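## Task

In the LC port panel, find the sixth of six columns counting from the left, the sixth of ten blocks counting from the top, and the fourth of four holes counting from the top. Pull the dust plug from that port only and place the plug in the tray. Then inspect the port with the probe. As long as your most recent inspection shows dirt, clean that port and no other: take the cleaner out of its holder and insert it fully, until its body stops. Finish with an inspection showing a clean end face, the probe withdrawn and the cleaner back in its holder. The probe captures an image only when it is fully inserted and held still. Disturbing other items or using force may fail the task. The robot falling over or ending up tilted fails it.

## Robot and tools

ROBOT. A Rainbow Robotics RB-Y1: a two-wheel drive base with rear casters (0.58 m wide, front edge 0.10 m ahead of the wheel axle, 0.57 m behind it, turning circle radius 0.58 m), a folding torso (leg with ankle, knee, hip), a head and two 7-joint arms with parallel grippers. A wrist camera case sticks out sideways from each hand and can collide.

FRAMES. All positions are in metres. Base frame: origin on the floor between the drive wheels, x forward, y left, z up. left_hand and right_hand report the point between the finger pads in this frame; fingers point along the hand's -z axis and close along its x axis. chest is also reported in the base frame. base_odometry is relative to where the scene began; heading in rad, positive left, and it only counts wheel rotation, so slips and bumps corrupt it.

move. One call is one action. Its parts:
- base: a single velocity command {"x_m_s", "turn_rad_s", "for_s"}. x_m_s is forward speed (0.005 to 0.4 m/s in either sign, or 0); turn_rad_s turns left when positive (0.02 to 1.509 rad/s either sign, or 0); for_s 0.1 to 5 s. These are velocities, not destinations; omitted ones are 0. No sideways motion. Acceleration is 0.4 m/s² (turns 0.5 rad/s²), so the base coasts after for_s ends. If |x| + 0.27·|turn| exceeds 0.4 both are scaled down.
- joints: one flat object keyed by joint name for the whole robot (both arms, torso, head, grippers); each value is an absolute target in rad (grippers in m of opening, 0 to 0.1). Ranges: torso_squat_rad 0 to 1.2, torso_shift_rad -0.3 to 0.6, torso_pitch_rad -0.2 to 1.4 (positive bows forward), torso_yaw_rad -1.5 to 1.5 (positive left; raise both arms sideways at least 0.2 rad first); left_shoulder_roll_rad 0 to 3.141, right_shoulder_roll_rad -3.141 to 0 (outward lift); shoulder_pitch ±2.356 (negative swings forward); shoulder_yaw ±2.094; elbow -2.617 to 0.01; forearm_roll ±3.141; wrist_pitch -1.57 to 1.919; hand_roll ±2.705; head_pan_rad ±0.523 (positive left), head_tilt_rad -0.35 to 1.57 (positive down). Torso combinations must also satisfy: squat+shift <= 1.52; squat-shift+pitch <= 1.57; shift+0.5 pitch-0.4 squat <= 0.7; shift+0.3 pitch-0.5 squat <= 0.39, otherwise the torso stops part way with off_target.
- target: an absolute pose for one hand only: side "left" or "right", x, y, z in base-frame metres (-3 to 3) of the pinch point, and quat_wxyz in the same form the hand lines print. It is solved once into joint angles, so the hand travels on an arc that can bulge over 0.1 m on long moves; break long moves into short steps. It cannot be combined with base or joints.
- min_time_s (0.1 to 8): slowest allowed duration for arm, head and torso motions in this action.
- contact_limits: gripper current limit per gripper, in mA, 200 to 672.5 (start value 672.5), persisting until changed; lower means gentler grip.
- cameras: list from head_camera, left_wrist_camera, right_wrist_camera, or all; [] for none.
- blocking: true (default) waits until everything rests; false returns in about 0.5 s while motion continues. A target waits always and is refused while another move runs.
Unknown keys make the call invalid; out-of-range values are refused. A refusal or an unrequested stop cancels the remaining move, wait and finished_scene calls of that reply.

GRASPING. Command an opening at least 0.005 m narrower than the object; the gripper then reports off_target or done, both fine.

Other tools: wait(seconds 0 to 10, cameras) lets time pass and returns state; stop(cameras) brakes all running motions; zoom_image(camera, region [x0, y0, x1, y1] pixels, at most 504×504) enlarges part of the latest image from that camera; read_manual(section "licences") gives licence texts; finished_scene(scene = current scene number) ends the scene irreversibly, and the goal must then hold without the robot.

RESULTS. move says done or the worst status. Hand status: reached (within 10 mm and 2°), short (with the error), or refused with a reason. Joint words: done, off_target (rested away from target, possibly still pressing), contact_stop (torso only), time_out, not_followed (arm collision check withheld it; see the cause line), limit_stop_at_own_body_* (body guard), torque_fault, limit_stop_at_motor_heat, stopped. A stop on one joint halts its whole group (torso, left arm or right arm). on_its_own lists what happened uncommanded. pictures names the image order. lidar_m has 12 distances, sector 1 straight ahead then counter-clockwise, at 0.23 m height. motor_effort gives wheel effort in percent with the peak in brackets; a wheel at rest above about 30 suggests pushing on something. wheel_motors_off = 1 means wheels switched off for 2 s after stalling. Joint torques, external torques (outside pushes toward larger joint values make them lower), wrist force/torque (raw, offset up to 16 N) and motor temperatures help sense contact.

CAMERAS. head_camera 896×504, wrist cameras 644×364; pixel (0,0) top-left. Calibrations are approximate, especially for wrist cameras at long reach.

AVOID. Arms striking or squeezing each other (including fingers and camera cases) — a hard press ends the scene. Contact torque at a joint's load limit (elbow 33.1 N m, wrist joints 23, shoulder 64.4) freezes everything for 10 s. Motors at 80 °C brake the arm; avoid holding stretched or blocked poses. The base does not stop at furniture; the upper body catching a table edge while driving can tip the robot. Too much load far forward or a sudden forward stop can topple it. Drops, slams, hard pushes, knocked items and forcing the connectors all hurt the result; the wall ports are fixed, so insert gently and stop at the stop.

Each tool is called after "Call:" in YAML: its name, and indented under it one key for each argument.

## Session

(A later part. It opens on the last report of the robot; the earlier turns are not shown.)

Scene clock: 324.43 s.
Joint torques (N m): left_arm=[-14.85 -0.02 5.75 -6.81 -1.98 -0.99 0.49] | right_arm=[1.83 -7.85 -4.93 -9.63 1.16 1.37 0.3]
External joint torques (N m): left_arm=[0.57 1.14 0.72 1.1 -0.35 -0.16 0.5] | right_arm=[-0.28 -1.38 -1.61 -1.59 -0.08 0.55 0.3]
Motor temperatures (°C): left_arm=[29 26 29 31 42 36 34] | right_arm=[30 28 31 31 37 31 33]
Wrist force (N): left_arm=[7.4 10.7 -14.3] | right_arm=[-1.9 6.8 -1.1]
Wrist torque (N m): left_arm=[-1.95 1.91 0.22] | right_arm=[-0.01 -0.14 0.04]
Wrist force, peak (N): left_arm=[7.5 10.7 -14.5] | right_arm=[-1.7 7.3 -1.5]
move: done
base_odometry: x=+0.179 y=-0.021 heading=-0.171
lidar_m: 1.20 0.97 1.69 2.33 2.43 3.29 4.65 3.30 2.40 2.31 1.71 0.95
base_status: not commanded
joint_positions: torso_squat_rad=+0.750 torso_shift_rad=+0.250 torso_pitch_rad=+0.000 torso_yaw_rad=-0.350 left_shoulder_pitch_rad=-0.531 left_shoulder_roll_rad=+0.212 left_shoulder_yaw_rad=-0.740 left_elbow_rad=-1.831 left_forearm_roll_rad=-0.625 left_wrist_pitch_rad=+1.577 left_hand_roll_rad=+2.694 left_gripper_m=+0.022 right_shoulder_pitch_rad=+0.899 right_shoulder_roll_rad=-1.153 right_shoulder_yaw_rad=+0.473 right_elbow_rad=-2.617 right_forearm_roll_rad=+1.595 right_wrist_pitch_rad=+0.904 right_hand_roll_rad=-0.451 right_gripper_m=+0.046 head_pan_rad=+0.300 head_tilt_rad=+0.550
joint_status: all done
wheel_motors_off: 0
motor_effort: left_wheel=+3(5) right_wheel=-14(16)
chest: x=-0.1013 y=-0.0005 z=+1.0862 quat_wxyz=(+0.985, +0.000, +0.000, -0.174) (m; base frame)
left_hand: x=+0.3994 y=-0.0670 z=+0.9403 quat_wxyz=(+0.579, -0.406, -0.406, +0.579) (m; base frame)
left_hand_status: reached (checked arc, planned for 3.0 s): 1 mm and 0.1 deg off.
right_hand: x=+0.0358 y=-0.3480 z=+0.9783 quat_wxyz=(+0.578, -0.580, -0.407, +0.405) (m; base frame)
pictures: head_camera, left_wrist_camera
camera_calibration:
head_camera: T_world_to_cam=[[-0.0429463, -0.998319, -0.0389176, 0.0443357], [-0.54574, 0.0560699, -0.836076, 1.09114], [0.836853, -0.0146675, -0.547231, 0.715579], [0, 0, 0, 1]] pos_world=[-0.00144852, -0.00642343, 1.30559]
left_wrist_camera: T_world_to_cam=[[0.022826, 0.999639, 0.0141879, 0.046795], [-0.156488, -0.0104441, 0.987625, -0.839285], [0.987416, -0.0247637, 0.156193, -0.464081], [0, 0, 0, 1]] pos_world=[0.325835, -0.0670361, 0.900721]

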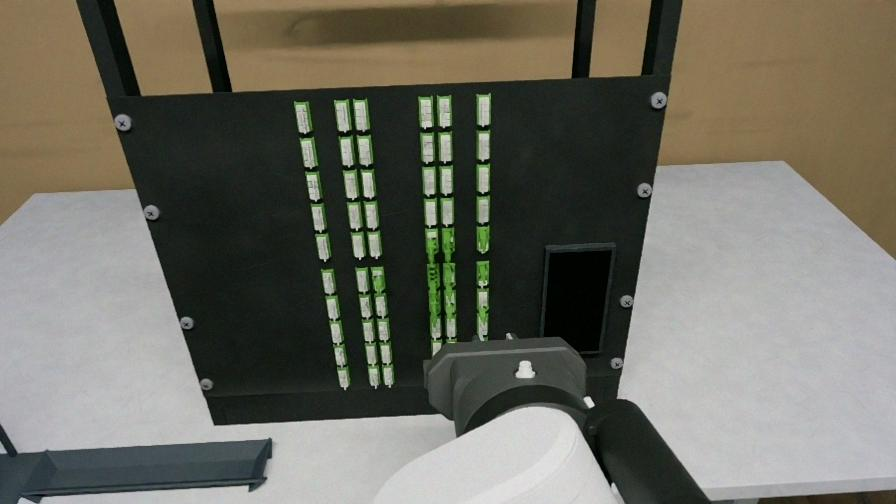

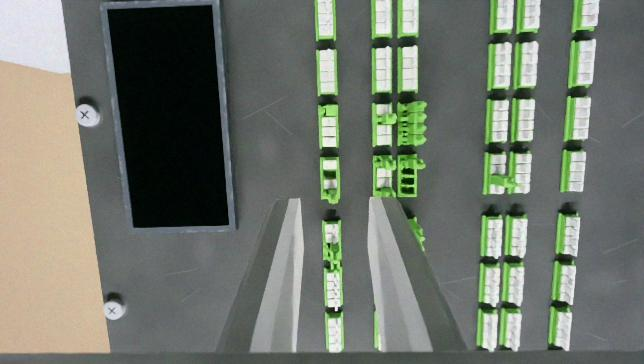

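Call:
move:
  target: {"side":"left","x":0.33,"y":0.05,"z":1.0,"quat_wxyz":[0.579,-0.406,-0.406,0.579]}
  min_time_s: 2
  cameras: []

Call:
move:
  joints: {"torso_yaw_rad":0,"head_pan_rad":0,"head_tilt_rad":0.5}
  min_time_s: 2
  cameras: []

Call:
move:
  target: {"side":"left","x":0.28,"y":0.35,"z":1.05,"quat_wxyz":[0.579,-0.406,-0.406,0.579]}
  min_time_s: 3
  cameras: ["head_camera"]

Scene clock: 349.87 s.
Joint torques (N m): left_arm=[-9.81 1.27 5.08 -6.59 -1.4 -1.08 -0.26] | right_arm=[1.68 -7.5 -4.4 -9.48 1.17 1.36 0.17]
External joint torques (N m): left_arm=[0.59 -0.12 0.72 -0.06 -0.03 0.12 -0.24] | right_arm=[-0.43 -1.03 -1.08 -1.44 -0.06 0.55 0.18]
Motor temperatures (°C): left_arm=[29 26 29 31 43 36 34] | right_arm=[29 28 31 31 36 31 33]
Wrist force (N): left_arm=[7.4 10.5 -14.3] | right_arm=[-1.9 7.1 -1.0]
Wrist torque (N m): left_arm=[-1.92 1.92 0.21] | right_arm=[-0.03 -0.15 0.03]
Wrist force, peak (N): left_arm=[7.6 10.8 -14.5] | right_arm=[-2.0 7.4 -1.2]
move: done
base_odometry: x=+0.179 y=-0.021 heading=-0.171
lidar_m: 1.19 0.97 1.72 2.34 2.42 3.31 4.65 3.30 2.41 2.31 1.71 0.95
base_status: not commanded
joint_positions: torso_squat_rad=+0.750 torso_shift_rad=+0.250 torso_pitch_rad=+0.000 torso_yaw_rad=-0.350 left_shoulder_pitch_rad=-0.288 left_shoulder_roll_rad=+0.426 left_shoulder_yaw_rad=-0.675 left_elbow_rad=-2.502 left_forearm_roll_rad=-0.615 left_wrist_pitch_rad=+1.828 left_hand_roll_rad=+2.445 left_gripper_m=+0.022 right_shoulder_pitch_rad=+0.899 right_shoulder_roll_rad=-1.153 right_shoulder_yaw_rad=+0.473 right_elbow_rad=-2.617 right_forearm_roll_rad=+1.595 right_wrist_pitch_rad=+0.904 right_hand_roll_rad=-0.451 right_gripper_m=+0.046 head_pan_rad=+0.300 head_tilt_rad=+0.550
joint_status: all done
wheel_motors_off: 0
motor_effort: left_wheel=+4(5) right_wheel=-13(16)
chest: x=-0.1013 y=-0.0005 z=+1.0862 quat_wxyz=(+0.985, +0.000, +0.000, -0.174) (m; base frame)
left_hand: x=+0.3301 y=+0.0498 z=+1.0000 quat_wxyz=(+0.579, -0.406, -0.406, +0.579) (m; base frame)
left_hand_status: reached (checked arc, planned for 2.0 s): 0 mm and 0.0 deg off.
right_hand: x=+0.0358 y=-0.3480 z=+0.9783 quat_wxyz=(+0.578, -0.580, -0.407, +0.405) (m; base frame)
pictures: none
No camera images: "cameras" was empty.

Scene clock: 352.17 s.
Joint torques (N m): left_arm=[-10.07 1.96 5.04 -6.54 -1.35 -0.99 -0.21] | right_arm=[1.89 -8.26 -4.58 -9.59 1.39 1.04 0.18]
External joint torques (N m): left_arm=[0.34 0.56 0.67 0 0.01 0.21 -0.2] | right_arm=[-0.22 -1.79 -1.26 -1.54 0.16 0.23 0.19]
Motor temperatures (°C): left_arm=[29 26 29 31 43 36 34] | right_arm=[29 28 31 31 36 31 33]
Wrist force (N): left_arm=[7.3 10.8 -14.2] | right_arm=[-1.9 6.6 -1.2]
Wrist torque (N m): left_arm=[-1.95 1.90 0.22] | right_arm=[0.06 -0.14 0.04]
Wrist force, peak (N): left_arm=[7.4 10.6 -14.4] | right_arm=[-2.2 7.2 -1.4]
move: done
base_odometry: x=+0.179 y=-0.021 heading=-0.171
lidar_m: 1.19 0.98 1.69 2.33 2.43 3.31 4.65 3.29 2.41 2.31 1.73 0.96
base_status: not commanded
joint_positions: torso_squat_rad=+0.750 torso_shift_rad=+0.250 torso_pitch_rad=+0.000 torso_yaw_rad=+0.000 left_shoulder_pitch_rad=-0.288 left_shoulder_roll_rad=+0.426 left_shoulder_yaw_rad=-0.675 left_elbow_rad=-2.502 left_forearm_roll_rad=-0.615 left_wrist_pitch_rad=+1.828 left_hand_roll_rad=+2.445 left_gripper_m=+0.022 right_shoulder_pitch_rad=+0.899 right_shoulder_roll_rad=-1.153 right_shoulder_yaw_rad=+0.473 right_elbow_rad=-2.617 right_forearm_roll_rad=+1.595 right_wrist_pitch_rad=+0.904 right_hand_roll_rad=-0.451 right_gripper_m=+0.046 head_pan_rad=+0.000 head_tilt_rad=+0.500
joint_status: all done
wheel_motors_off: 0
motor_effort: left_wheel=+4(5) right_wheel=-13(16)
chest: x=-0.1013 y=-0.0005 z=+1.0862 quat_wxyz=(+1.000, +0.000, +0.000, +0.000) (m; base frame)
left_hand: x=+0.2867 y=+0.1946 z=+1.0000 quat_wxyz=(+0.469, -0.329, -0.470, +0.671) (m; base frame)
right_hand: x=+0.1466 y=-0.2799 z=+0.9783 quat_wxyz=(+0.499, -0.501, -0.501, +0.499) (m; base frame)
pictures: none
No camera images: "cameras" was empty.

Scene clock: 355.50 s.
Joint torques (N m): left_arm=[-3.75 9.52 9.42 -2.23 -1.29 -0.89 0.32] | right_arm=[2.05 -7.89 -4.73 -9.62 1.23 1.3 0.33]
External joint torques (N m): left_arm=[1.35 -0.28 0.43 -0.14 -0.22 -0.04 0.33] | right_arm=[-0.05 -1.42 -1.41 -1.58 -0.01 0.49 0.33]
Motor temperatures (°C): left_arm=[29 26 29 30 42 36 34] | right_arm=[29 28 31 31 36 31 33]
Wrist force (N): left_arm=[7.5 10.7 -14.0] | right_arm=[-1.6 6.9 -1.2]
Wrist torque (N m): left_arm=[-1.94 1.92 0.21] | right_arm=[-0.01 -0.12 0.05]
Wrist force, peak (N): left_arm=[7.2 10.8 -14.5] | right_arm=[-2.1 7.1 -1.4]
move: done
base_odometry: x=+0.179 y=-0.021 heading=-0.171
lidar_m: 1.19 0.98 1.70 2.33 2.42 3.30 4.65 3.29 2.39 2.31 1.72 0.96
base_status: not commanded
joint_positions: torso_squat_rad=+0.750 torso_shift_rad=+0.250 torso_pitch_rad=+0.000 torso_yaw_rad=+0.000 left_shoulder_pitch_rad=+0.569 left_shoulder_roll_rad=+1.333 left_shoulder_yaw_rad=+0.406 left_elbow_rad=-2.558 left_forearm_roll_rad=+0.374 left_wrist_pitch_rad=+0.785 left_hand_roll_rad=+2.679 left_gripper_m=+0.022 right_shoulder_pitch_rad=+0.899 right_shoulder_roll_rad=-1.153 right_shoulder_yaw_rad=+0.473 right_elbow_rad=-2.617 right_forearm_roll_rad=+1.595 right_wrist_pitch_rad=+0.904 right_hand_roll_rad=-0.451 right_gripper_m=+0.046 head_pan_rad=+0.000 head_tilt_rad=+0.500
joint_status: all done
wheel_motors_off: 0
motor_effort: left_wheel=+4(5) right_wheel=-13(17)
chest: x=-0.1013 y=-0.0005 z=+1.0862 quat_wxyz=(+1.000, +0.000, +0.000, +0.000) (m; base frame)
left_hand: x=+0.2801 y=+0.3499 z=+1.0501 quat_wxyz=(+0.578, -0.406, -0.406, +0.579) (m; base frame)
left_hand_status: reached (checked arc, planned for 3.0 s): 0 mm and 0.1 deg off.
right_hand: x=+0.1466 y=-0.2799 z=+0.9783 quat_wxyz=(+0.499, -0.501, -0.501, +0.499) (m; base frame)
pictures: head_camera
camera_calibration:
head_camera: T_world_to_cam=[[0.00873416, -0.999221, -0.0384873, 0.0554627], [-0.505437, 0.0287987, -0.862383, 1.12853], [0.862819, 0.0269851, -0.504792, 0.66206], [0, 0, 0, 1]] pos_world=[-0.00131991, 0.0050535, 1.30957]

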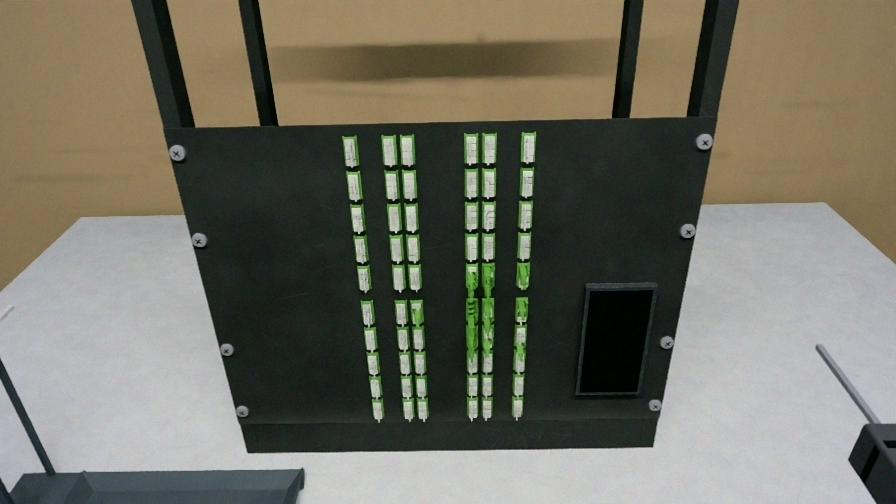

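Call:
move:
  joints: {"left_wrist_pitch_rad":0}
  cameras: []

Call:
move:
  joints: {"left_forearm_roll_rad":2.9,"left_hand_roll_rad":-0.46}
  cameras: []

Call:
move:
  joints: {"left_wrist_pitch_rad":-0.785}
  cameras: []

Call:
move:
  target: {"side":"left","x":0.3,"y":0.15,"z":1.03,"quat_wxyz":[0.579,-0.406,-0.406,0.579]}
  min_time_s: 3
  cameras: ["head_camera"]

Scene clock: 371.47 s.
Joint torques (N m): left_arm=[-4.14 8.41 8.78 -1.83 -0.04 -0.56 0.36] | right_arm=[1.97 -7.41 -5.18 -9.59 1.17 1.25 0.23]
External joint torques (N m): left_arm=[0.61 -0.41 0.51 0.29 -0.15 0.5 0.36] | right_arm=[-0.14 -0.94 -1.86 -1.54 -0.06 0.44 0.24]
Motor temperatures (°C): left_arm=[29 26 29 30 42 36 34] | right_arm=[29 28 31 31 36 31 33]
Wrist force (N): left_arm=[8.1 11.1 -11.8] | right_arm=[-1.9 6.8 -1.2]
Wrist torque (N m): left_arm=[-1.95 1.94 0.21] | right_arm=[0.02 -0.16 0.05]
Wrist force, peak (N): left_arm=[8.0 11.3 -14.2] | right_arm=[-1.9 7.0 -1.5]
move: done
base_odometry: x=+0.179 y=-0.021 heading=-0.171
lidar_m: 1.19 0.97 1.71 2.33 2.42 3.30 4.66 3.30 2.40 2.31 1.70 0.95
base_status: not commanded
joint_positions: torso_squat_rad=+0.750 torso_shift_rad=+0.250 torso_pitch_rad=+0.000 torso_yaw_rad=+0.000 left_shoulder_pitch_rad=+0.569 left_shoulder_roll_rad=+1.333 left_shoulder_yaw_rad=+0.407 left_elbow_rad=-2.558 left_forearm_roll_rad=+0.374 left_wrist_pitch_rad=+0.000 left_hand_roll_rad=+2.679 left_gripper_m=+0.022 right_shoulder_pitch_rad=+0.899 right_shoulder_roll_rad=-1.153 right_shoulder_yaw_rad=+0.473 right_elbow_rad=-2.617 right_forearm_roll_rad=+1.595 right_wrist_pitch_rad=+0.904 right_hand_roll_rad=-0.451 right_gripper_m=+0.046 head_pan_rad=+0.000 head_tilt_rad=+0.500
joint_status: all done
wheel_motors_off: 0
motor_effort: left_wheel=+4(5) right_wheel=-15(16)
chest: x=-0.1013 y=-0.0005 z=+1.0862 quat_wxyz=(+1.000, +0.000, +0.000, +0.000) (m; base frame)
left_hand: x=+0.2414 y=+0.2040 z=+1.1416 quat_wxyz=(+0.604, -0.672, -0.276, +0.326) (m; base frame)
right_hand: x=+0.1466 y=-0.2799 z=+0.9783 quat_wxyz=(+0.499, -0.501, -0.501, +0.499) (m; base frame)
pictures: none
No camera images: "cameras" was empty.

Scene clock: 374.17 s.
Joint torques (N m): left_arm=[-4.52 8.9 9.07 -1.75 -0.56 0.09 0.46] | right_arm=[1.84 -7.19 -4.86 -9.65 1.36 1.17 0.23]
External joint torques (N m): left_arm=[0.36 -0.06 0.6 0.38 -0.43 0.17 0.5] | right_arm=[-0.27 -0.72 -1.54 -1.61 0.13 0.36 0.23]
Motor temperatures (°C): left_arm=[29 26 29 30 42 36 34] | right_arm=[29 28 31 31 36 31 33]
Wrist force (N): left_arm=[4.5 10.5 -11.7] | right_arm=[-2.2 6.8 -1.5]
Wrist torque (N m): left_arm=[-1.91 1.75 0.25] | right_arm=[0.02 -0.19 0.04]
Wrist force, peak (N): left_arm=[8.1 11.3 -11.9] | right_arm=[-2.2 7.0 -1.4]
move: done
base_odometry: x=+0.179 y=-0.021 heading=-0.171
lidar_m: 1.19 0.97 1.70 2.33 2.43 3.32 4.66 3.27 2.40 2.30 1.71 0.95
base_status: not commanded
joint_positions: torso_squat_rad=+0.750 torso_shift_rad=+0.250 torso_pitch_rad=+0.000 torso_yaw_rad=+0.000 left_shoulder_pitch_rad=+0.569 left_shoulder_roll_rad=+1.333 left_shoulder_yaw_rad=+0.407 left_elbow_rad=-2.558 left_forearm_roll_rad=+2.900 left_wrist_pitch_rad=+0.000 left_hand_roll_rad=-0.460 left_gripper_m=+0.022 right_shoulder_pitch_rad=+0.899 right_shoulder_roll_rad=-1.153 right_shoulder_yaw_rad=+0.473 right_elbow_rad=-2.617 right_forearm_roll_rad=+1.595 right_wrist_pitch_rad=+0.904 right_hand_roll_rad=-0.451 right_gripper_m=+0.046 head_pan_rad=+0.000 head_tilt_rad=+0.500
joint_status: all done
wheel_motors_off: 0
motor_effort: left_wheel=+4(5) right_wheel=-15(16)
chest: x=-0.1013 y=-0.0005 z=+1.0862 quat_wxyz=(+1.000, +0.000, +0.000, +0.000) (m; base frame)
left_hand: x=+0.2414 y=+0.2040 z=+1.1416 quat_wxyz=(+0.675, -0.558, -0.466, +0.129) (m; base frame)
right_hand: x=+0.1466 y=-0.2799 z=+0.9783 quat_wxyz=(+0.499, -0.501, -0.501, +0.499) (m; base frame)
pictures: none
No camera images: "cameras" was empty.

Scene clock: 375.30 s.
Joint torques (N m): left_arm=[-4.94 9.45 8.99 -2.09 -1.61 0.46 0.52] | right_arm=[1.9 -7.76 -4.75 -9.81 1.3 1.33 0.41]
External joint torques (N m): left_arm=[0.26 -0.7 -0.23 -0.01 -0.13 0.43 0.56] | right_arm=[-0.21 -1.29 -1.43 -1.77 0.06 0.52 0.42]
Motor temperatures (°C): left_arm=[29 26 29 30 42 36 34] | right_arm=[29 28 31 31 36 31 33]
Wrist force (N): left_arm=[4.8 10.4 -11.5] | right_arm=[-1.9 6.2 -1.0]
Wrist torque (N m): left_arm=[-1.89 1.75 0.24] | right_arm=[0.10 -0.15 0.04]
Wrist force, peak (N): left_arm=[5.2 10.9 -11.8] | right_arm=[-1.9 7.0 -1.3]
move: done
base_odometry: x=+0.179 y=-0.021 heading=-0.171
lidar_m: 1.20 0.97 1.69 2.33 2.42 3.30 4.65 3.28 2.40 2.30 1.72 0.95
base_status: not commanded
joint_positions: torso_squat_rad=+0.750 torso_shift_rad=+0.250 torso_pitch_rad=+0.000 torso_yaw_rad=+0.000 left_shoulder_pitch_rad=+0.569 left_shoulder_roll_rad=+1.333 left_shoulder_yaw_rad=+0.407 left_elbow_rad=-2.558 left_forearm_roll_rad=+2.900 left_wrist_pitch_rad=-0.785 left_hand_roll_rad=-0.460 left_gripper_m=+0.022 right_shoulder_pitch_rad=+0.899 right_shoulder_roll_rad=-1.153 right_shoulder_yaw_rad=+0.473 right_elbow_rad=-2.617 right_forearm_roll_rad=+1.595 right_wrist_pitch_rad=+0.904 right_hand_roll_rad=-0.451 right_gripper_m=+0.046 head_pan_rad=+0.000 head_tilt_rad=+0.500
joint_status: all done
wheel_motors_off: 0
motor_effort: left_wheel=+4(5) right_wheel=-13(16)
chest: x=-0.1013 y=-0.0005 z=+1.0862 quat_wxyz=(+1.000, +0.000, +0.000, +0.000) (m; base frame)
left_hand: x=+0.2920 y=+0.3730 z=+1.1454 quat_wxyz=(+0.558, -0.356, -0.640, +0.390) (m; base frame)
right_hand: x=+0.1466 y=-0.2799 z=+0.9783 quat_wxyz=(+0.499, -0.501, -0.501, +0.499) (m; base frame)
pictures: none
No camera images: "cameras" was empty.

Scene clock: 378.63 s.
Joint torques (N m): left_arm=[-11.74 -0.82 2.14 -6.57 -1.16 1.42 -0.29] | right_arm=[1.98 -7.67 -4.59 -9.78 1.24 1.33 0.29]
External joint torques (N m): left_arm=[-1.83 -1.98 -1.14 -0.18 -0.19 -0.12 -0.28] | right_arm=[-0.12 -1.2 -1.27 -1.73 0.01 0.52 0.3]
Motor temperatures (°C): left_arm=[29 26 29 30 42 36 34] | right_arm=[29 28 31 31 36 31 33]
Wrist force (N): left_arm=[7.6 10.7 -14.0] | right_arm=[-1.9 6.5 -1.4]
Wrist torque (N m): left_arm=[-1.93 1.95 0.21] | right_arm=[0.06 -0.16 0.04]
Wrist force, peak (N): left_arm=[7.6 10.9 -14.1] | right_arm=[-1.9 7.1 -1.2]
move: done
base_odometry: x=+0.179 y=-0.021 heading=-0.171
lidar_m: 1.19 0.98 1.71 2.33 2.42 3.30 4.65 3.28 2.39 2.30 1.72 0.96
base_status: not commanded
joint_positions: torso_squat_rad=+0.750 torso_shift_rad=+0.250 torso_pitch_rad=+0.000 torso_yaw_rad=+0.000 left_shoulder_pitch_rad=-0.212 left_shoulder_roll_rad=+0.330 left_shoulder_yaw_rad=-0.446 left_elbow_rad=-2.593 left_forearm_roll_rad=+2.867 left_wrist_pitch_rad=-1.570 left_hand_roll_rad=-1.026 left_gripper_m=+0.022 right_shoulder_pitch_rad=+0.899 right_shoulder_roll_rad=-1.153 right_shoulder_yaw_rad=+0.473 right_elbow_rad=-2.617 right_forearm_roll_rad=+1.595 right_wrist_pitch_rad=+0.904 right_hand_roll_rad=-0.451 right_gripper_m=+0.046 head_pan_rad=+0.000 head_tilt_rad=+0.500
joint_status: all done
wheel_motors_off: 0
motor_effort: left_wheel=+4(5) right_wheel=-11(16)
chest: x=-0.1013 y=-0.0005 z=+1.0862 quat_wxyz=(+1.000, +0.000, +0.000, +0.000) (m; base frame)
left_hand: x=+0.3000 y=+0.1508 z=+1.0294 quat_wxyz=(+0.578, -0.412, -0.407, +0.575) (m; base frame)
left_hand_status: reached (checked arc, planned for 3.0 s): 1 mm and 0.8 deg off.
right_hand: x=+0.1466 y=-0.2799 z=+0.9783 quat_wxyz=(+0.499, -0.501, -0.501, +0.499) (m; base frame)
pictures: head_camera
camera_calibration:
head_camera: T_world_to_cam=[[0.00873416, -0.999221, -0.0384873, 0.0554627], [-0.505437, 0.0287987, -0.862383, 1.12853], [0.862819, 0.0269851, -0.504792, 0.66206], [0, 0, 0, 1]] pos_world=[-0.00131991, 0.0050535, 1.30957]

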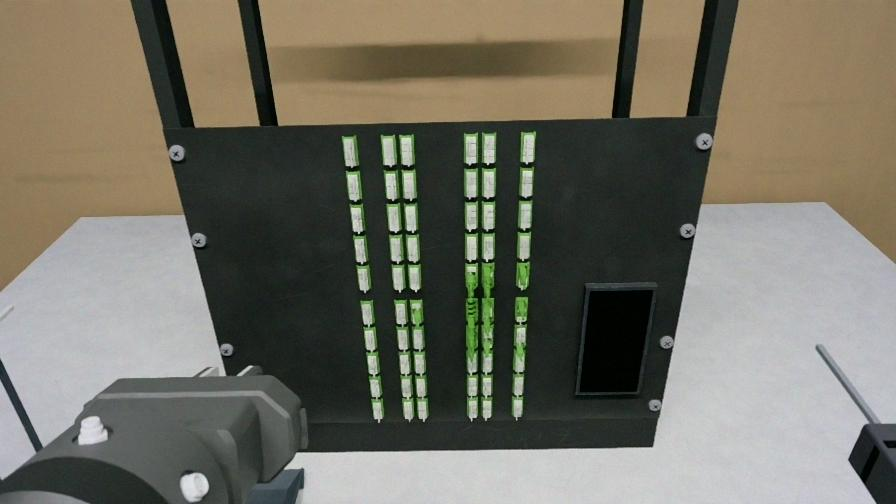

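Call:
move:
  target: {"side":"left","x":0.38,"y":-0.03,"z":0.96,"quat_wxyz":[0.579,-0.406,-0.406,0.579]}
  min_time_s: 3
  cameras: []

Call:
move:
  target: {"side":"left","x":0.435,"y":-0.067,"z":0.925,"quat_wxyz":[0.579,-0.406,-0.406,0.579]}
  min_time_s: 2
  cameras: ["left_wrist_camera","head_camera"]

Call:
zoom_image:
  camera: "left_wrist_camera"
  region: [240, 100, 420, 280]

Call:
zoom_image:
  camera: "head_camera"
  region: [460, 260, 580, 380]

Scene clock: 389.43 s.
Joint torques (N m): left_arm=[-16.5 -6.08 2.31 -7.42 -1.69 1.4 0.44] | right_arm=[1.94 -8.26 -4.97 -9.52 1.13 1.28 0.29]
External joint torques (N m): left_arm=[-1.88 -1.22 -1.49 0.93 -0.19 0.34 0.45] | right_arm=[-0.16 -1.79 -1.64 -1.48 -0.1 0.47 0.3]
Motor temperatures (°C): left_arm=[29 26 29 30 42 36 34] | right_arm=[29 28 31 31 36 31 33]
Wrist force (N): left_arm=[7.5 10.6 -14.2] | right_arm=[-1.6 6.7 -1.0]
Wrist torque (N m): left_arm=[-1.93 1.91 0.21] | right_arm=[0.03 -0.11 0.03]
Wrist force, peak (N): left_arm=[7.9 10.9 -14.5] | right_arm=[-1.9 7.3 -1.4]
move: done
base_odometry: x=+0.179 y=-0.021 heading=-0.171
lidar_m: 1.19 0.96 1.70 2.33 2.42 3.30 4.66 3.29 2.40 2.31 1.71 0.95
base_status: not commanded
joint_positions: torso_squat_rad=+0.750 torso_shift_rad=+0.250 torso_pitch_rad=+0.000 torso_yaw_rad=+0.000 left_shoulder_pitch_rad=-0.561 left_shoulder_roll_rad=+0.000 left_shoulder_yaw_rad=-0.779 left_elbow_rad=-1.774 left_forearm_roll_rad=+2.550 left_wrist_pitch_rad=-1.393 left_hand_roll_rad=-0.635 left_gripper_m=+0.022 right_shoulder_pitch_rad=+0.899 right_shoulder_roll_rad=-1.153 right_shoulder_yaw_rad=+0.473 right_elbow_rad=-2.617 right_forearm_roll_rad=+1.595 right_wrist_pitch_rad=+0.904 right_hand_roll_rad=-0.451 right_gripper_m=+0.046 head_pan_rad=+0.000 head_tilt_rad=+0.500
joint_status: all done
wheel_motors_off: 0
motor_effort: left_wheel=+3(5) right_wheel=-15(17)
chest: x=-0.1013 y=-0.0005 z=+1.0862 quat_wxyz=(+1.000, +0.000, +0.000, +0.000) (m; base frame)
left_hand: x=+0.3797 y=-0.0291 z=+0.9603 quat_wxyz=(+0.579, -0.406, -0.406, +0.579) (m; base frame)
left_hand_status: reached (checked arc, planned for 3.0 s): 1 mm and 0.1 deg off.
right_hand: x=+0.1466 y=-0.2799 z=+0.9783 quat_wxyz=(+0.499, -0.501, -0.501, +0.499) (m; base frame)
pictures: none
No camera images: "cameras" was empty.

Scene clock: 391.77 s.
Joint torques (N m): left_arm=[-19.95 -3.34 4.4 -6.79 -1.42 0.79 0.32] | right_arm=[2.02 -7.57 -5.17 -9.63 1.2 1.38 0.43]
External joint torques (N m): left_arm=[-2.01 -1.03 -1.2 0.76 0.31 0.27 0.33] | right_arm=[-0.09 -1.1 -1.85 -1.58 -0.04 0.57 0.44]
Motor temperatures (°C): left_arm=[29 26 29 30 42 36 34] | right_arm=[29 28 31 31 36 31 33]
Wrist force (N): left_arm=[7.5 10.8 -14.1] | right_arm=[-1.8 6.7 -1.2]
Wrist torque (N m): left_arm=[-1.95 1.92 0.21] | right_arm=[0.04 -0.14 0.05]
Wrist force, peak (N): left_arm=[7.2 11.0 -14.5] | right_arm=[-1.7 7.2 -1.6]
move: done
base_odometry: x=+0.179 y=-0.021 heading=-0.171
lidar_m: 1.19 0.97 1.70 2.34 2.42 3.31 4.65 3.29 2.39 2.30 1.72 0.95
base_status: not commanded
joint_positions: torso_squat_rad=+0.750 torso_shift_rad=+0.250 torso_pitch_rad=+0.000 torso_yaw_rad=+0.000 left_shoulder_pitch_rad=-0.847 left_shoulder_roll_rad=+0.000 left_shoulder_yaw_rad=-0.890 left_elbow_rad=-1.318 left_forearm_roll_rad=+2.678 left_wrist_pitch_rad=-1.260 left_hand_roll_rad=-0.312 left_gripper_m=+0.022 right_shoulder_pitch_rad=+0.899 right_shoulder_roll_rad=-1.153 right_shoulder_yaw_rad=+0.473 right_elbow_rad=-2.617 right_forearm_roll_rad=+1.595 right_wrist_pitch_rad=+0.904 right_hand_roll_rad=-0.451 right_gripper_m=+0.046 head_pan_rad=+0.000 head_tilt_rad=+0.500
joint_status: all done
wheel_motors_off: 0
motor_effort: left_wheel=+4(5) right_wheel=-13(15)
chest: x=-0.1013 y=-0.0005 z=+1.0862 quat_wxyz=(+1.000, +0.000, +0.000, +0.000) (m; base frame)
left_hand: x=+0.4351 y=-0.0667 z=+0.9250 quat_wxyz=(+0.579, -0.406, -0.406, +0.579) (m; base frame)
left_hand_status: reached (checked arc, planned for 2.0 s): 0 mm and 0.0 deg off.
right_hand: x=+0.1466 y=-0.2799 z=+0.9783 quat_wxyz=(+0.499, -0.501, -0.501, +0.499) (m; base frame)
pictures: head_camera, left_wrist_camera
camera_calibration:
head_camera: T_world_to_cam=[[0.00873416, -0.999221, -0.0384873, 0.0554627], [-0.505437, 0.0287987, -0.862383, 1.12853], [0.862819, 0.0269851, -0.504792, 0.66206], [0, 0, 0, 1]] pos_world=[-0.00131991, 0.0050535, 1.30957]
left_wrist_camera: T_world_to_cam=[[0.0219545, 0.999653, 0.0145601, 0.0458877], [-0.156689, -0.0109431, 0.987587, -0.818527], [0.987404, -0.0239634, 0.156395, -0.496956], [0, 0, 0, 1]] pos_world=[0.361434, -0.0667378, 0.88542]

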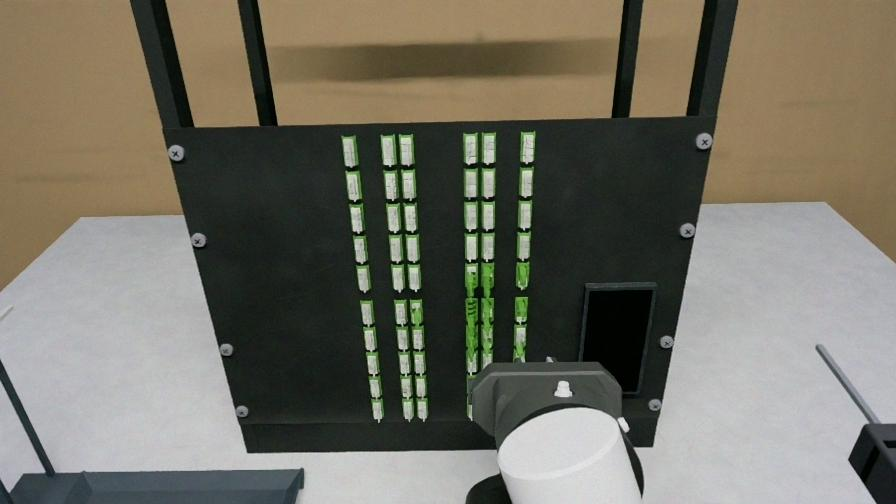

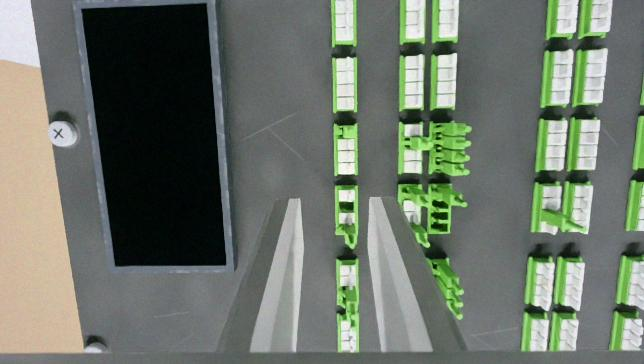

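Scaled by 2.800 from the camera's 644x364 image, which has a finer 828x468 frame.

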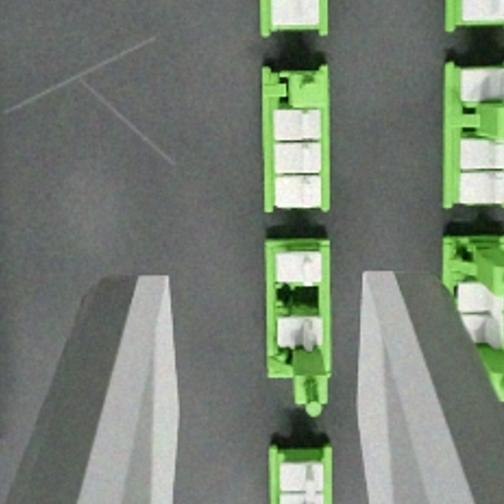

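Scaled by 4.200.

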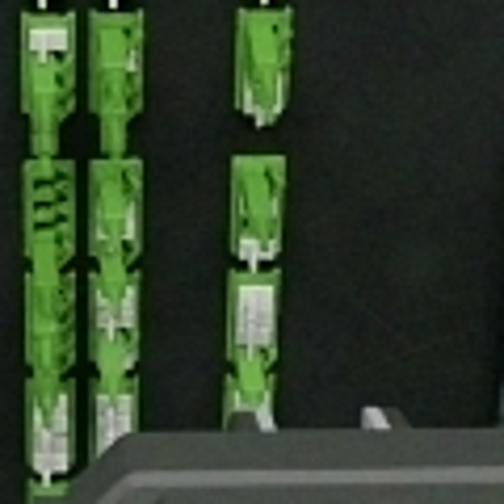

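Call:
move:
  target: {"side":"left","x":0.455,"y":-0.060,"z":0.922,"quat_wxyz":[0.579,-0.406,-0.406,0.579]}
  min_time_s: 1.5
  cameras: ["left_wrist_camera"]

Call:
zoom_image:
  camera: "left_wrist_camera"
  region: [240, 120, 440, 320]

Scene clock: 417.73 s.
Joint torques (N m): left_arm=[-21.34 -0.59 6.48 -6.37 -1.47 0.89 0.42] | right_arm=[2.21 -7.67 -5.22 -9.65 1.34 1.29 0.29]
External joint torques (N m): left_arm=[-2.6 0.94 0.93 1.11 0.23 0.38 0.43] | right_arm=[0.1 -1.2 -1.9 -1.61 0.11 0.48 0.3]
Motor temperatures (°C): left_arm=[29 26 29 30 42 36 34] | right_arm=[29 28 31 31 36 31 33]
Wrist force (N): left_arm=[7.5 10.7 -14.2] | right_arm=[-2.1 6.7 -1.1]
Wrist torque (N m): left_arm=[-1.94 1.93 0.21] | right_arm=[0.04 -0.16 0.04]
Wrist force, peak (N): left_arm=[7.5 11.1 -14.2] | right_arm=[-1.9 7.0 -1.6]
move: done
base_odometry: x=+0.179 y=-0.021 heading=-0.171
lidar_m: 1.19 0.97 1.69 2.33 2.42 3.31 4.65 3.29 2.40 2.30 1.73 0.94
base_status: not commanded
joint_positions: torso_squat_rad=+0.750 torso_shift_rad=+0.250 torso_pitch_rad=+0.000 torso_yaw_rad=+0.000 left_shoulder_pitch_rad=-0.880 left_shoulder_roll_rad=+0.007 left_shoulder_yaw_rad=-0.867 left_elbow_rad=-1.235 left_forearm_roll_rad=+2.698 left_wrist_pitch_rad=-1.191 left_hand_roll_rad=-0.300 left_gripper_m=+0.022 right_shoulder_pitch_rad=+0.899 right_shoulder_roll_rad=-1.153 right_shoulder_yaw_rad=+0.473 right_elbow_rad=-2.617 right_forearm_roll_rad=+1.595 right_wrist_pitch_rad=+0.904 right_hand_roll_rad=-0.451 right_gripper_m=+0.046 head_pan_rad=+0.000 head_tilt_rad=+0.500
joint_status: all done
wheel_motors_off: 0
motor_effort: left_wheel=+4(5) right_wheel=-12(16)
chest: x=-0.1013 y=-0.0005 z=+1.0862 quat_wxyz=(+1.000, +0.000, +0.000, +0.000) (m; base frame)
left_hand: x=+0.4547 y=-0.0602 z=+0.9219 quat_wxyz=(+0.579, -0.406, -0.406, +0.579) (m; base frame)
left_hand_status: reached (checked arc, planned for 1.5 s): 0 mm and 0.0 deg off.
right_hand: x=+0.1466 y=-0.2799 z=+0.9783 quat_wxyz=(+0.499, -0.501, -0.501, +0.499) (m; base frame)
pictures: left_wrist_camera
camera_calibration:
left_wrist_camera: T_world_to_cam=[[0.022651, 0.999636, 0.0146639, 0.0385452], [-0.156404, -0.0109439, 0.987632, -0.812472], [0.987433, -0.0246643, 0.156099, -0.515459], [0, 0, 0, 1]] pos_world=[0.381035, -0.0601363, 0.882321]

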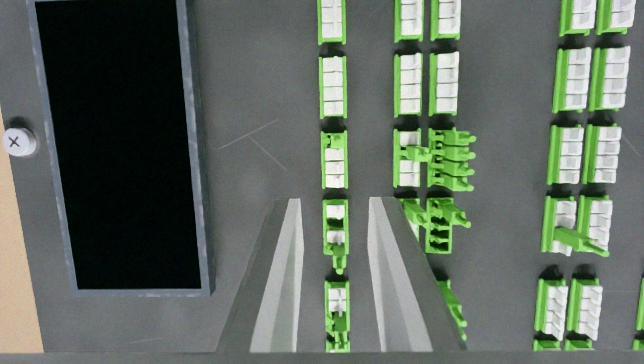

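Scaled by 2.520 from the camera's 644x364 image, which has a finer 828x468 frame.

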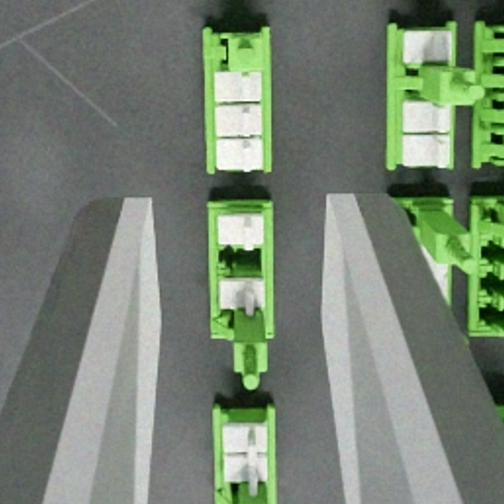

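Call:
move:
  target: {"side":"left","x":0.472,"y":-0.0592,"z":0.922,"quat_wxyz":[0.579,-0.406,-0.406,0.579]}
  min_time_s: 1.5
  cameras: ["left_wrist_camera","head_camera"]

Call:
zoom_image:
  camera: "left_wrist_camera"
  region: [260, 160, 420, 320]

Call:
zoom_image:
  camera: "head_camera"
  region: [460, 260, 580, 380]

Scene clock: 438.37 s.
Joint torques (N m): left_arm=[-21.95 -2.29 6.3 -6.22 -1.54 0.76 0.42] | right_arm=[1.95 -7.48 -5.12 -9.65 1.16 1.2 0.17]
External joint torques (N m): left_arm=[-2.45 -1.56 0.85 1.1 0.13 0.29 0.43] | right_arm=[-0.16 -1.01 -1.8 -1.61 -0.08 0.38 0.18]
Motor temperatures (°C): left_arm=[29 26 29 30 42 36 34] | right_arm=[29 28 31 31 36 31 33]
Wrist force (N): left_arm=[7.6 10.8 -14.1] | right_arm=[-1.9 6.6 -1.2]
Wrist torque (N m): left_arm=[-1.95 1.93 0.21] | right_arm=[0.03 -0.16 0.04]
Wrist force, peak (N): left_arm=[7.4 10.8 -14.5] | right_arm=[-2.0 7.1 -0.9]
move: done
base_odometry: x=+0.179 y=-0.021 heading=-0.171
lidar_m: 1.20 0.97 1.70 2.34 2.42 3.31 4.66 3.29 2.39 2.31 1.72 0.96
base_status: not commanded
joint_positions: torso_squat_rad=+0.750 torso_shift_rad=+0.250 torso_pitch_rad=+0.000 torso_yaw_rad=+0.000 left_shoulder_pitch_rad=-0.931 left_shoulder_roll_rad=+0.000 left_shoulder_yaw_rad=-0.855 left_elbow_rad=-1.139 left_forearm_roll_rad=+2.721 left_wrist_pitch_rad=-1.133 left_hand_roll_rad=-0.279 left_gripper_m=+0.022 right_shoulder_pitch_rad=+0.899 right_shoulder_roll_rad=-1.153 right_shoulder_yaw_rad=+0.473 right_elbow_rad=-2.617 right_forearm_roll_rad=+1.595 right_wrist_pitch_rad=+0.904 right_hand_roll_rad=-0.451 right_gripper_m=+0.046 head_pan_rad=+0.000 head_tilt_rad=+0.500
joint_status: all done
wheel_motors_off: 0
motor_effort: left_wheel=+3(5) right_wheel=-15(16)
chest: x=-0.1013 y=-0.0005 z=+1.0862 quat_wxyz=(+1.000, +0.000, +0.000, +0.000) (m; base frame)
left_hand: x=+0.4719 y=-0.0589 z=+0.9220 quat_wxyz=(+0.579, -0.406, -0.406, +0.579) (m; base frame)
left_hand_status: reached (checked arc, planned for 1.5 s): 0 mm and 0.0 deg off.
right_hand: x=+0.1466 y=-0.2799 z=+0.9783 quat_wxyz=(+0.499, -0.501, -0.501, +0.499) (m; base frame)
pictures: head_camera, left_wrist_camera
camera_calibration:
head_camera: T_world_to_cam=[[0.00873416, -0.999221, -0.0384873, 0.0554627], [-0.505437, 0.0287987, -0.862383, 1.12853], [0.862819, 0.0269851, -0.504792, 0.66206], [0, 0, 0, 1]] pos_world=[-0.00131991, 0.0050535, 1.30957]
left_wrist_camera: T_world_to_cam=[[0.0221879, 0.999641, 0.0150017, 0.03674], [-0.156704, -0.0113425, 0.98758, -0.809708], [0.987396, -0.0242632, 0.156397, -0.532749], [0, 0, 0, 1]] pos_world=[0.398335, -0.0588371, 0.882421]

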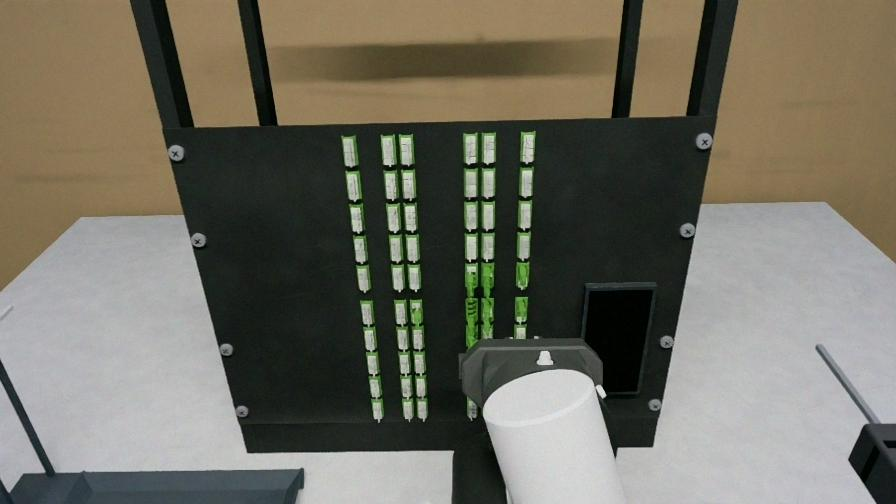

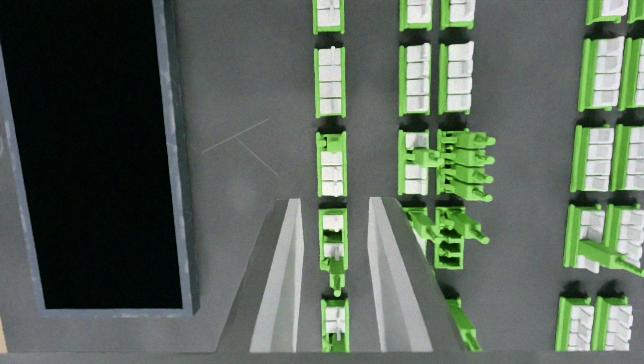

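Scaled by 3.150 from the camera's 644x364 image, which has a finer 828x468 frame.

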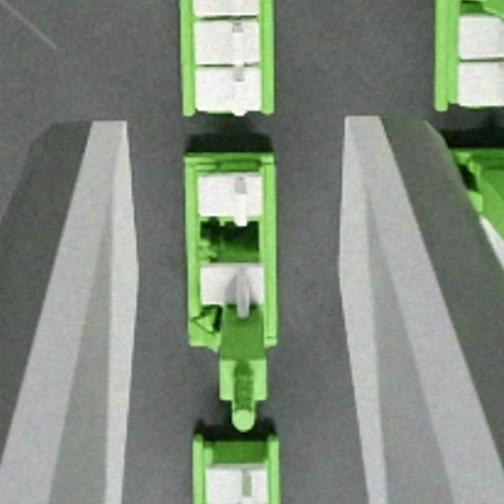

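Scaled by 4.200.

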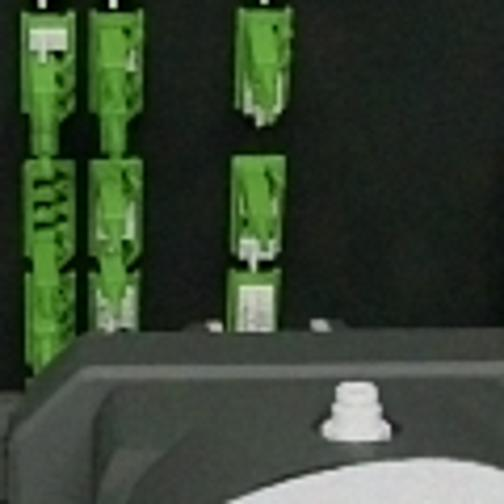

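Call:
move:
  target: {"side":"left","x":0.484,"y":-0.0592,"z":0.922,"quat_wxyz":[0.579,-0.406,-0.406,0.579]}
  min_time_s: 1.5
  cameras: ["left_wrist_camera","head_camera"]

Call:
zoom_image:
  camera: "left_wrist_camera"
  region: [260, 160, 420, 320]

Call:
zoom_image:
  camera: "head_camera"
  region: [460, 260, 580, 380]

Scene clock: 451.93 s.
Joint torques (N m): left_arm=[-22.35 -2.03 3.81 -5.93 -1.52 0.74 0.41] | right_arm=[1.6 -8.14 -5 -9.8 1.35 1.43 0.27]
External joint torques (N m): left_arm=[-2.26 -2.1 -1.66 1.03 0.14 0.33 0.43] | right_arm=[-0.51 -1.67 -1.68 -1.76 0.11 0.61 0.28]
Motor temperatures (°C): left_arm=[29 26 29 30 42 36 34] | right_arm=[29 28 31 31 36 31 33]
Wrist force (N): left_arm=[7.4 10.7 -14.1] | right_arm=[-1.9 6.5 -1.6]
Wrist torque (N m): left_arm=[-1.92 1.90 0.20] | right_arm=[0.05 -0.15 0.04]
Wrist force, peak (N): left_arm=[7.6 11.0 -14.3] | right_arm=[-2.3 7.0 -1.5]
move: done
base_odometry: x=+0.179 y=-0.021 heading=-0.171
lidar_m: 1.20 0.98 1.71 2.33 2.42 3.31 4.66 3.30 2.39 2.30 1.71 0.96
base_status: not commanded
joint_positions: torso_squat_rad=+0.750 torso_shift_rad=+0.250 torso_pitch_rad=+0.000 torso_yaw_rad=+0.000 left_shoulder_pitch_rad=-0.983 left_shoulder_roll_rad=+0.000 left_shoulder_yaw_rad=-0.871 left_elbow_rad=-1.058 left_forearm_roll_rad=+2.754 left_wrist_pitch_rad=-1.094 left_hand_roll_rad=-0.245 left_gripper_m=+0.022 right_shoulder_pitch_rad=+0.899 right_shoulder_roll_rad=-1.153 right_shoulder_yaw_rad=+0.473 right_elbow_rad=-2.617 right_forearm_roll_rad=+1.595 right_wrist_pitch_rad=+0.904 right_hand_roll_rad=-0.451 right_gripper_m=+0.046 head_pan_rad=+0.000 head_tilt_rad=+0.500
joint_status: all done
wheel_motors_off: 0
motor_effort: left_wheel=+3(5) right_wheel=-14(16)
chest: x=-0.1013 y=-0.0005 z=+1.0862 quat_wxyz=(+1.000, +0.000, +0.000, +0.000) (m; base frame)
left_hand: x=+0.4841 y=-0.0587 z=+0.9221 quat_wxyz=(+0.579, -0.406, -0.406, +0.579) (m; base frame)
left_hand_status: reached (checked arc, planned for 1.5 s): 0 mm and 0.0 deg off.
right_hand: x=+0.1466 y=-0.2799 z=+0.9783 quat_wxyz=(+0.499, -0.501, -0.501, +0.499) (m; base frame)
pictures: head_camera, left_wrist_camera
camera_calibration:
head_camera: T_world_to_cam=[[0.00873416, -0.999221, -0.0384873, 0.0554627], [-0.505437, 0.0287987, -0.862383, 1.12853], [0.862819, 0.0269851, -0.504792, 0.66206], [0, 0, 0, 1]] pos_world=[-0.00131991, 0.0050535, 1.30957]
left_wrist_camera: T_world_to_cam=[[0.0218715, 0.999656, 0.0144458, 0.0370938], [-0.156685, -0.0108433, 0.987589, -0.807797], [0.987406, -0.0238635, 0.156394, -0.544675], [0, 0, 0, 1]] pos_world=[0.410434, -0.058838, 0.88242]

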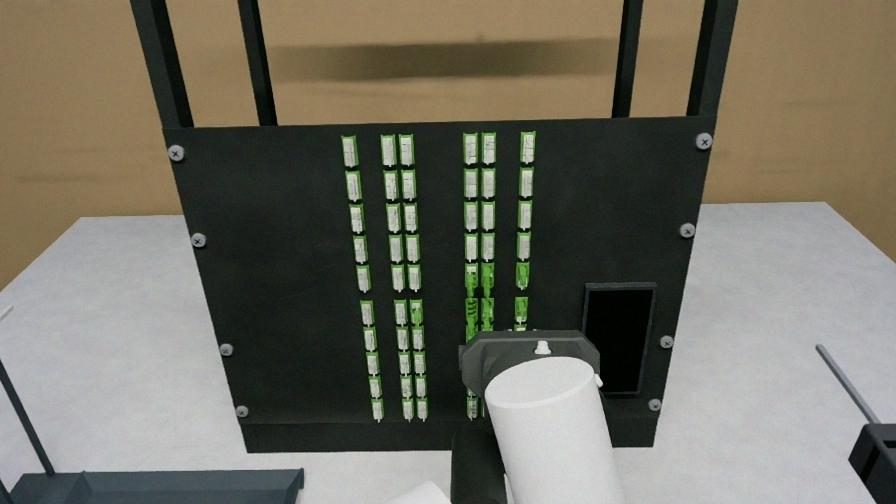

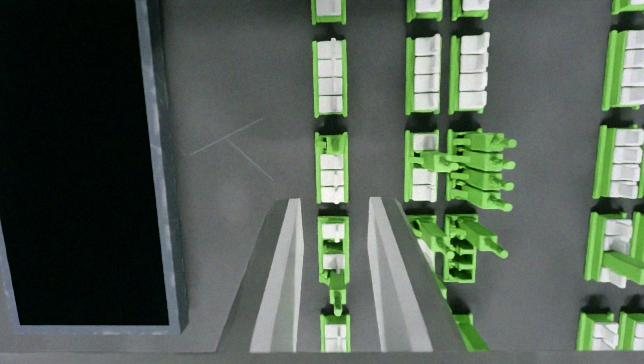

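Scaled by 3.150 from the camera's 644x364 image, which has a finer 828x468 frame.

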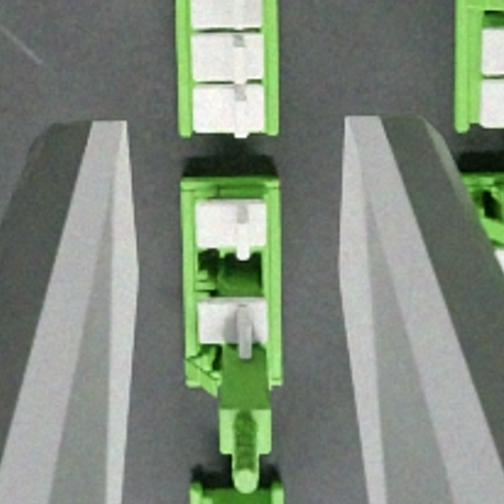

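Scaled by 4.200.

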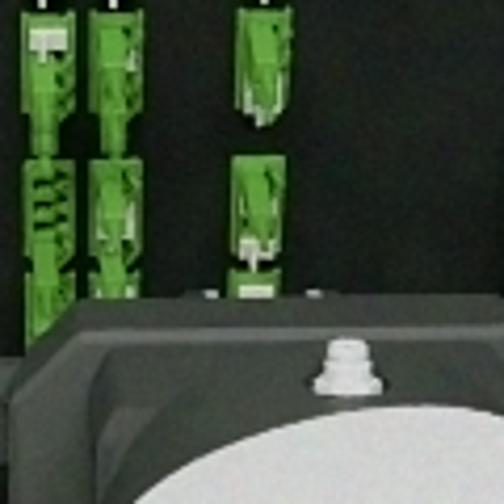

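Call:
move:
  target: {"side":"left","x":0.495,"y":-0.0592,"z":0.925,"quat_wxyz":[0.579,-0.406,-0.406,0.579]}
  min_time_s: 1.5
  cameras: ["left_wrist_camera","head_camera"]

Call:
zoom_image:
  camera: "left_wrist_camera"
  region: [260, 160, 420, 320]

Call:
zoom_image:
  camera: "head_camera"
  region: [460, 260, 580, 380]

Scene clock: 472.70 s.
Joint torques (N m): left_arm=[-22.92 -1.27 3.76 -5.79 -1.51 0.78 0.47] | right_arm=[2.11 -7.77 -4.93 -9.76 1.13 1.23 0.17]
External joint torques (N m): left_arm=[-2.29 -2.14 -1.7 0.79 0.13 0.42 0.48] | right_arm=[0.01 -1.3 -1.61 -1.71 -0.11 0.42 0.18]
Motor temperatures (°C): left_arm=[29 26 29 30 42 36 34] | right_arm=[29 28 31 31 36 31 33]
Wrist force (N): left_arm=[7.2 10.7 -14.2] | right_arm=[-1.9 6.7 -1.3]
Wrist torque (N m): left_arm=[-1.92 1.88 0.21] | right_arm=[0.03 -0.16 0.03]
Wrist force, peak (N): left_arm=[7.5 10.8 -14.3] | right_arm=[-2.0 7.0 -1.2]
move: done
base_odometry: x=+0.179 y=-0.021 heading=-0.171
lidar_m: 1.19 0.98 1.71 2.33 2.43 3.30 4.65 3.29 2.40 2.31 1.71 0.95
base_status: not commanded
joint_positions: torso_squat_rad=+0.750 torso_shift_rad=+0.250 torso_pitch_rad=+0.000 torso_yaw_rad=+0.000 left_shoulder_pitch_rad=-1.036 left_shoulder_roll_rad=+0.000 left_shoulder_yaw_rad=-0.887 left_elbow_rad=-0.987 left_forearm_roll_rad=+2.793 left_wrist_pitch_rad=-1.060 left_hand_roll_rad=-0.219 left_gripper_m=+0.022 right_shoulder_pitch_rad=+0.899 right_shoulder_roll_rad=-1.153 right_shoulder_yaw_rad=+0.473 right_elbow_rad=-2.617 right_forearm_roll_rad=+1.595 right_wrist_pitch_rad=+0.904 right_hand_roll_rad=-0.451 right_gripper_m=+0.046 head_pan_rad=+0.000 head_tilt_rad=+0.500
joint_status: all done
wheel_motors_off: 0
motor_effort: left_wheel=+4(5) right_wheel=-12(17)
chest: x=-0.1013 y=-0.0005 z=+1.0862 quat_wxyz=(+1.000, +0.000, +0.000, +0.000) (m; base frame)
left_hand: x=+0.4951 y=-0.0587 z=+0.9251 quat_wxyz=(+0.579, -0.406, -0.406, +0.579) (m; base frame)
left_hand_status: reached (checked arc, planned for 1.5 s): 0 mm and 0.0 deg off.
right_hand: x=+0.1466 y=-0.2799 z=+0.9783 quat_wxyz=(+0.499, -0.501, -0.501, +0.499) (m; base frame)
pictures: head_camera, left_wrist_camera
camera_calibration:
head_camera: T_world_to_cam=[[0.00873416, -0.999221, -0.0384873, 0.0554627], [-0.505437, 0.0287987, -0.862383, 1.12853], [0.862819, 0.0269851, -0.504792, 0.66206], [0, 0, 0, 1]] pos_world=[-0.00131991, 0.0050535, 1.30957]
left_wrist_camera: T_world_to_cam=[[0.0218715, 0.999656, 0.0144458, 0.0368098], [-0.156685, -0.0108433, 0.987589, -0.809037], [0.987406, -0.0238635, 0.156394, -0.556006], [0, 0, 0, 1]] pos_world=[0.421434, -0.058838, 0.88542]

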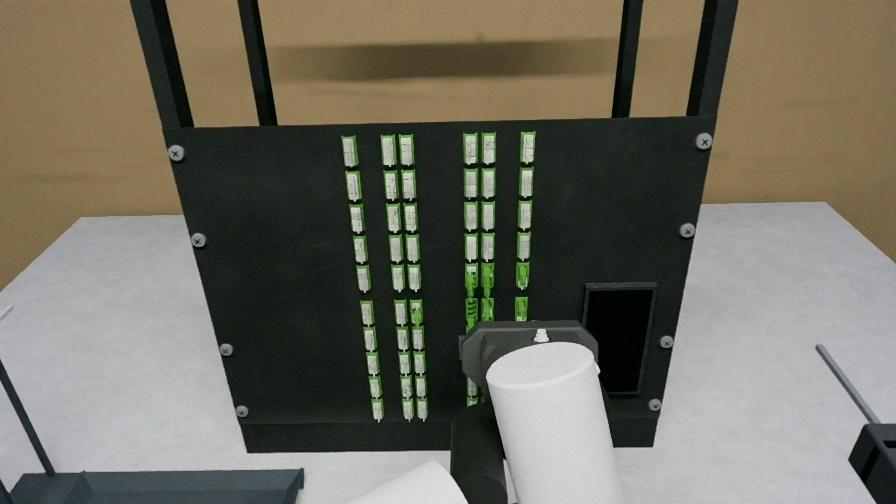

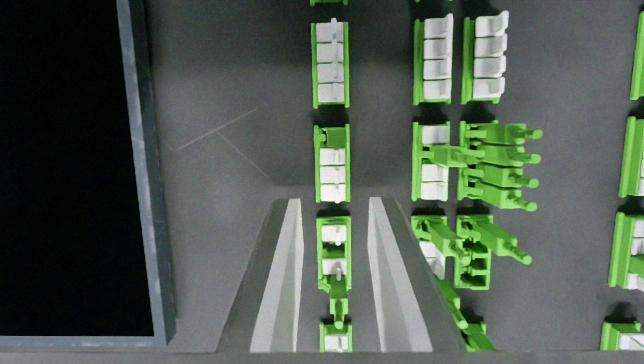

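Scaled by 3.150 from the camera's 644x364 image, which has a finer 828x468 frame.

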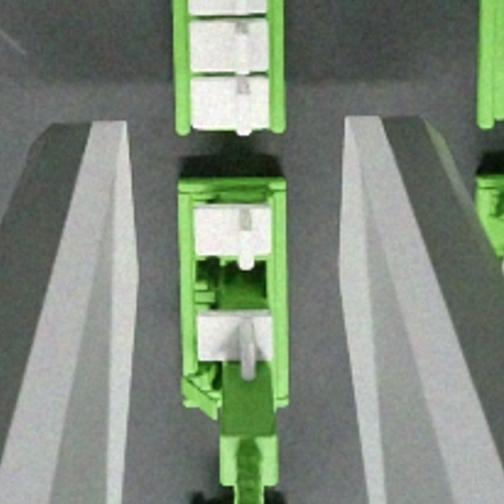

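Scaled by 4.200.

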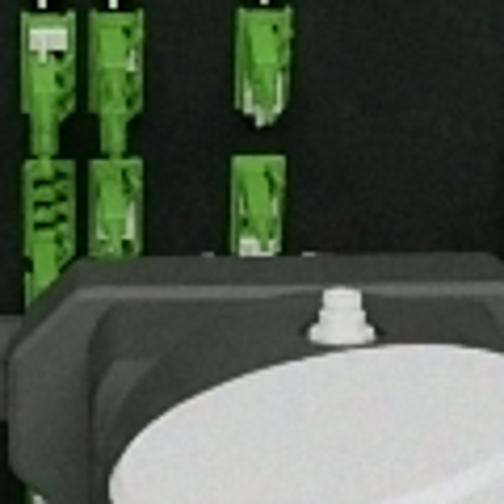

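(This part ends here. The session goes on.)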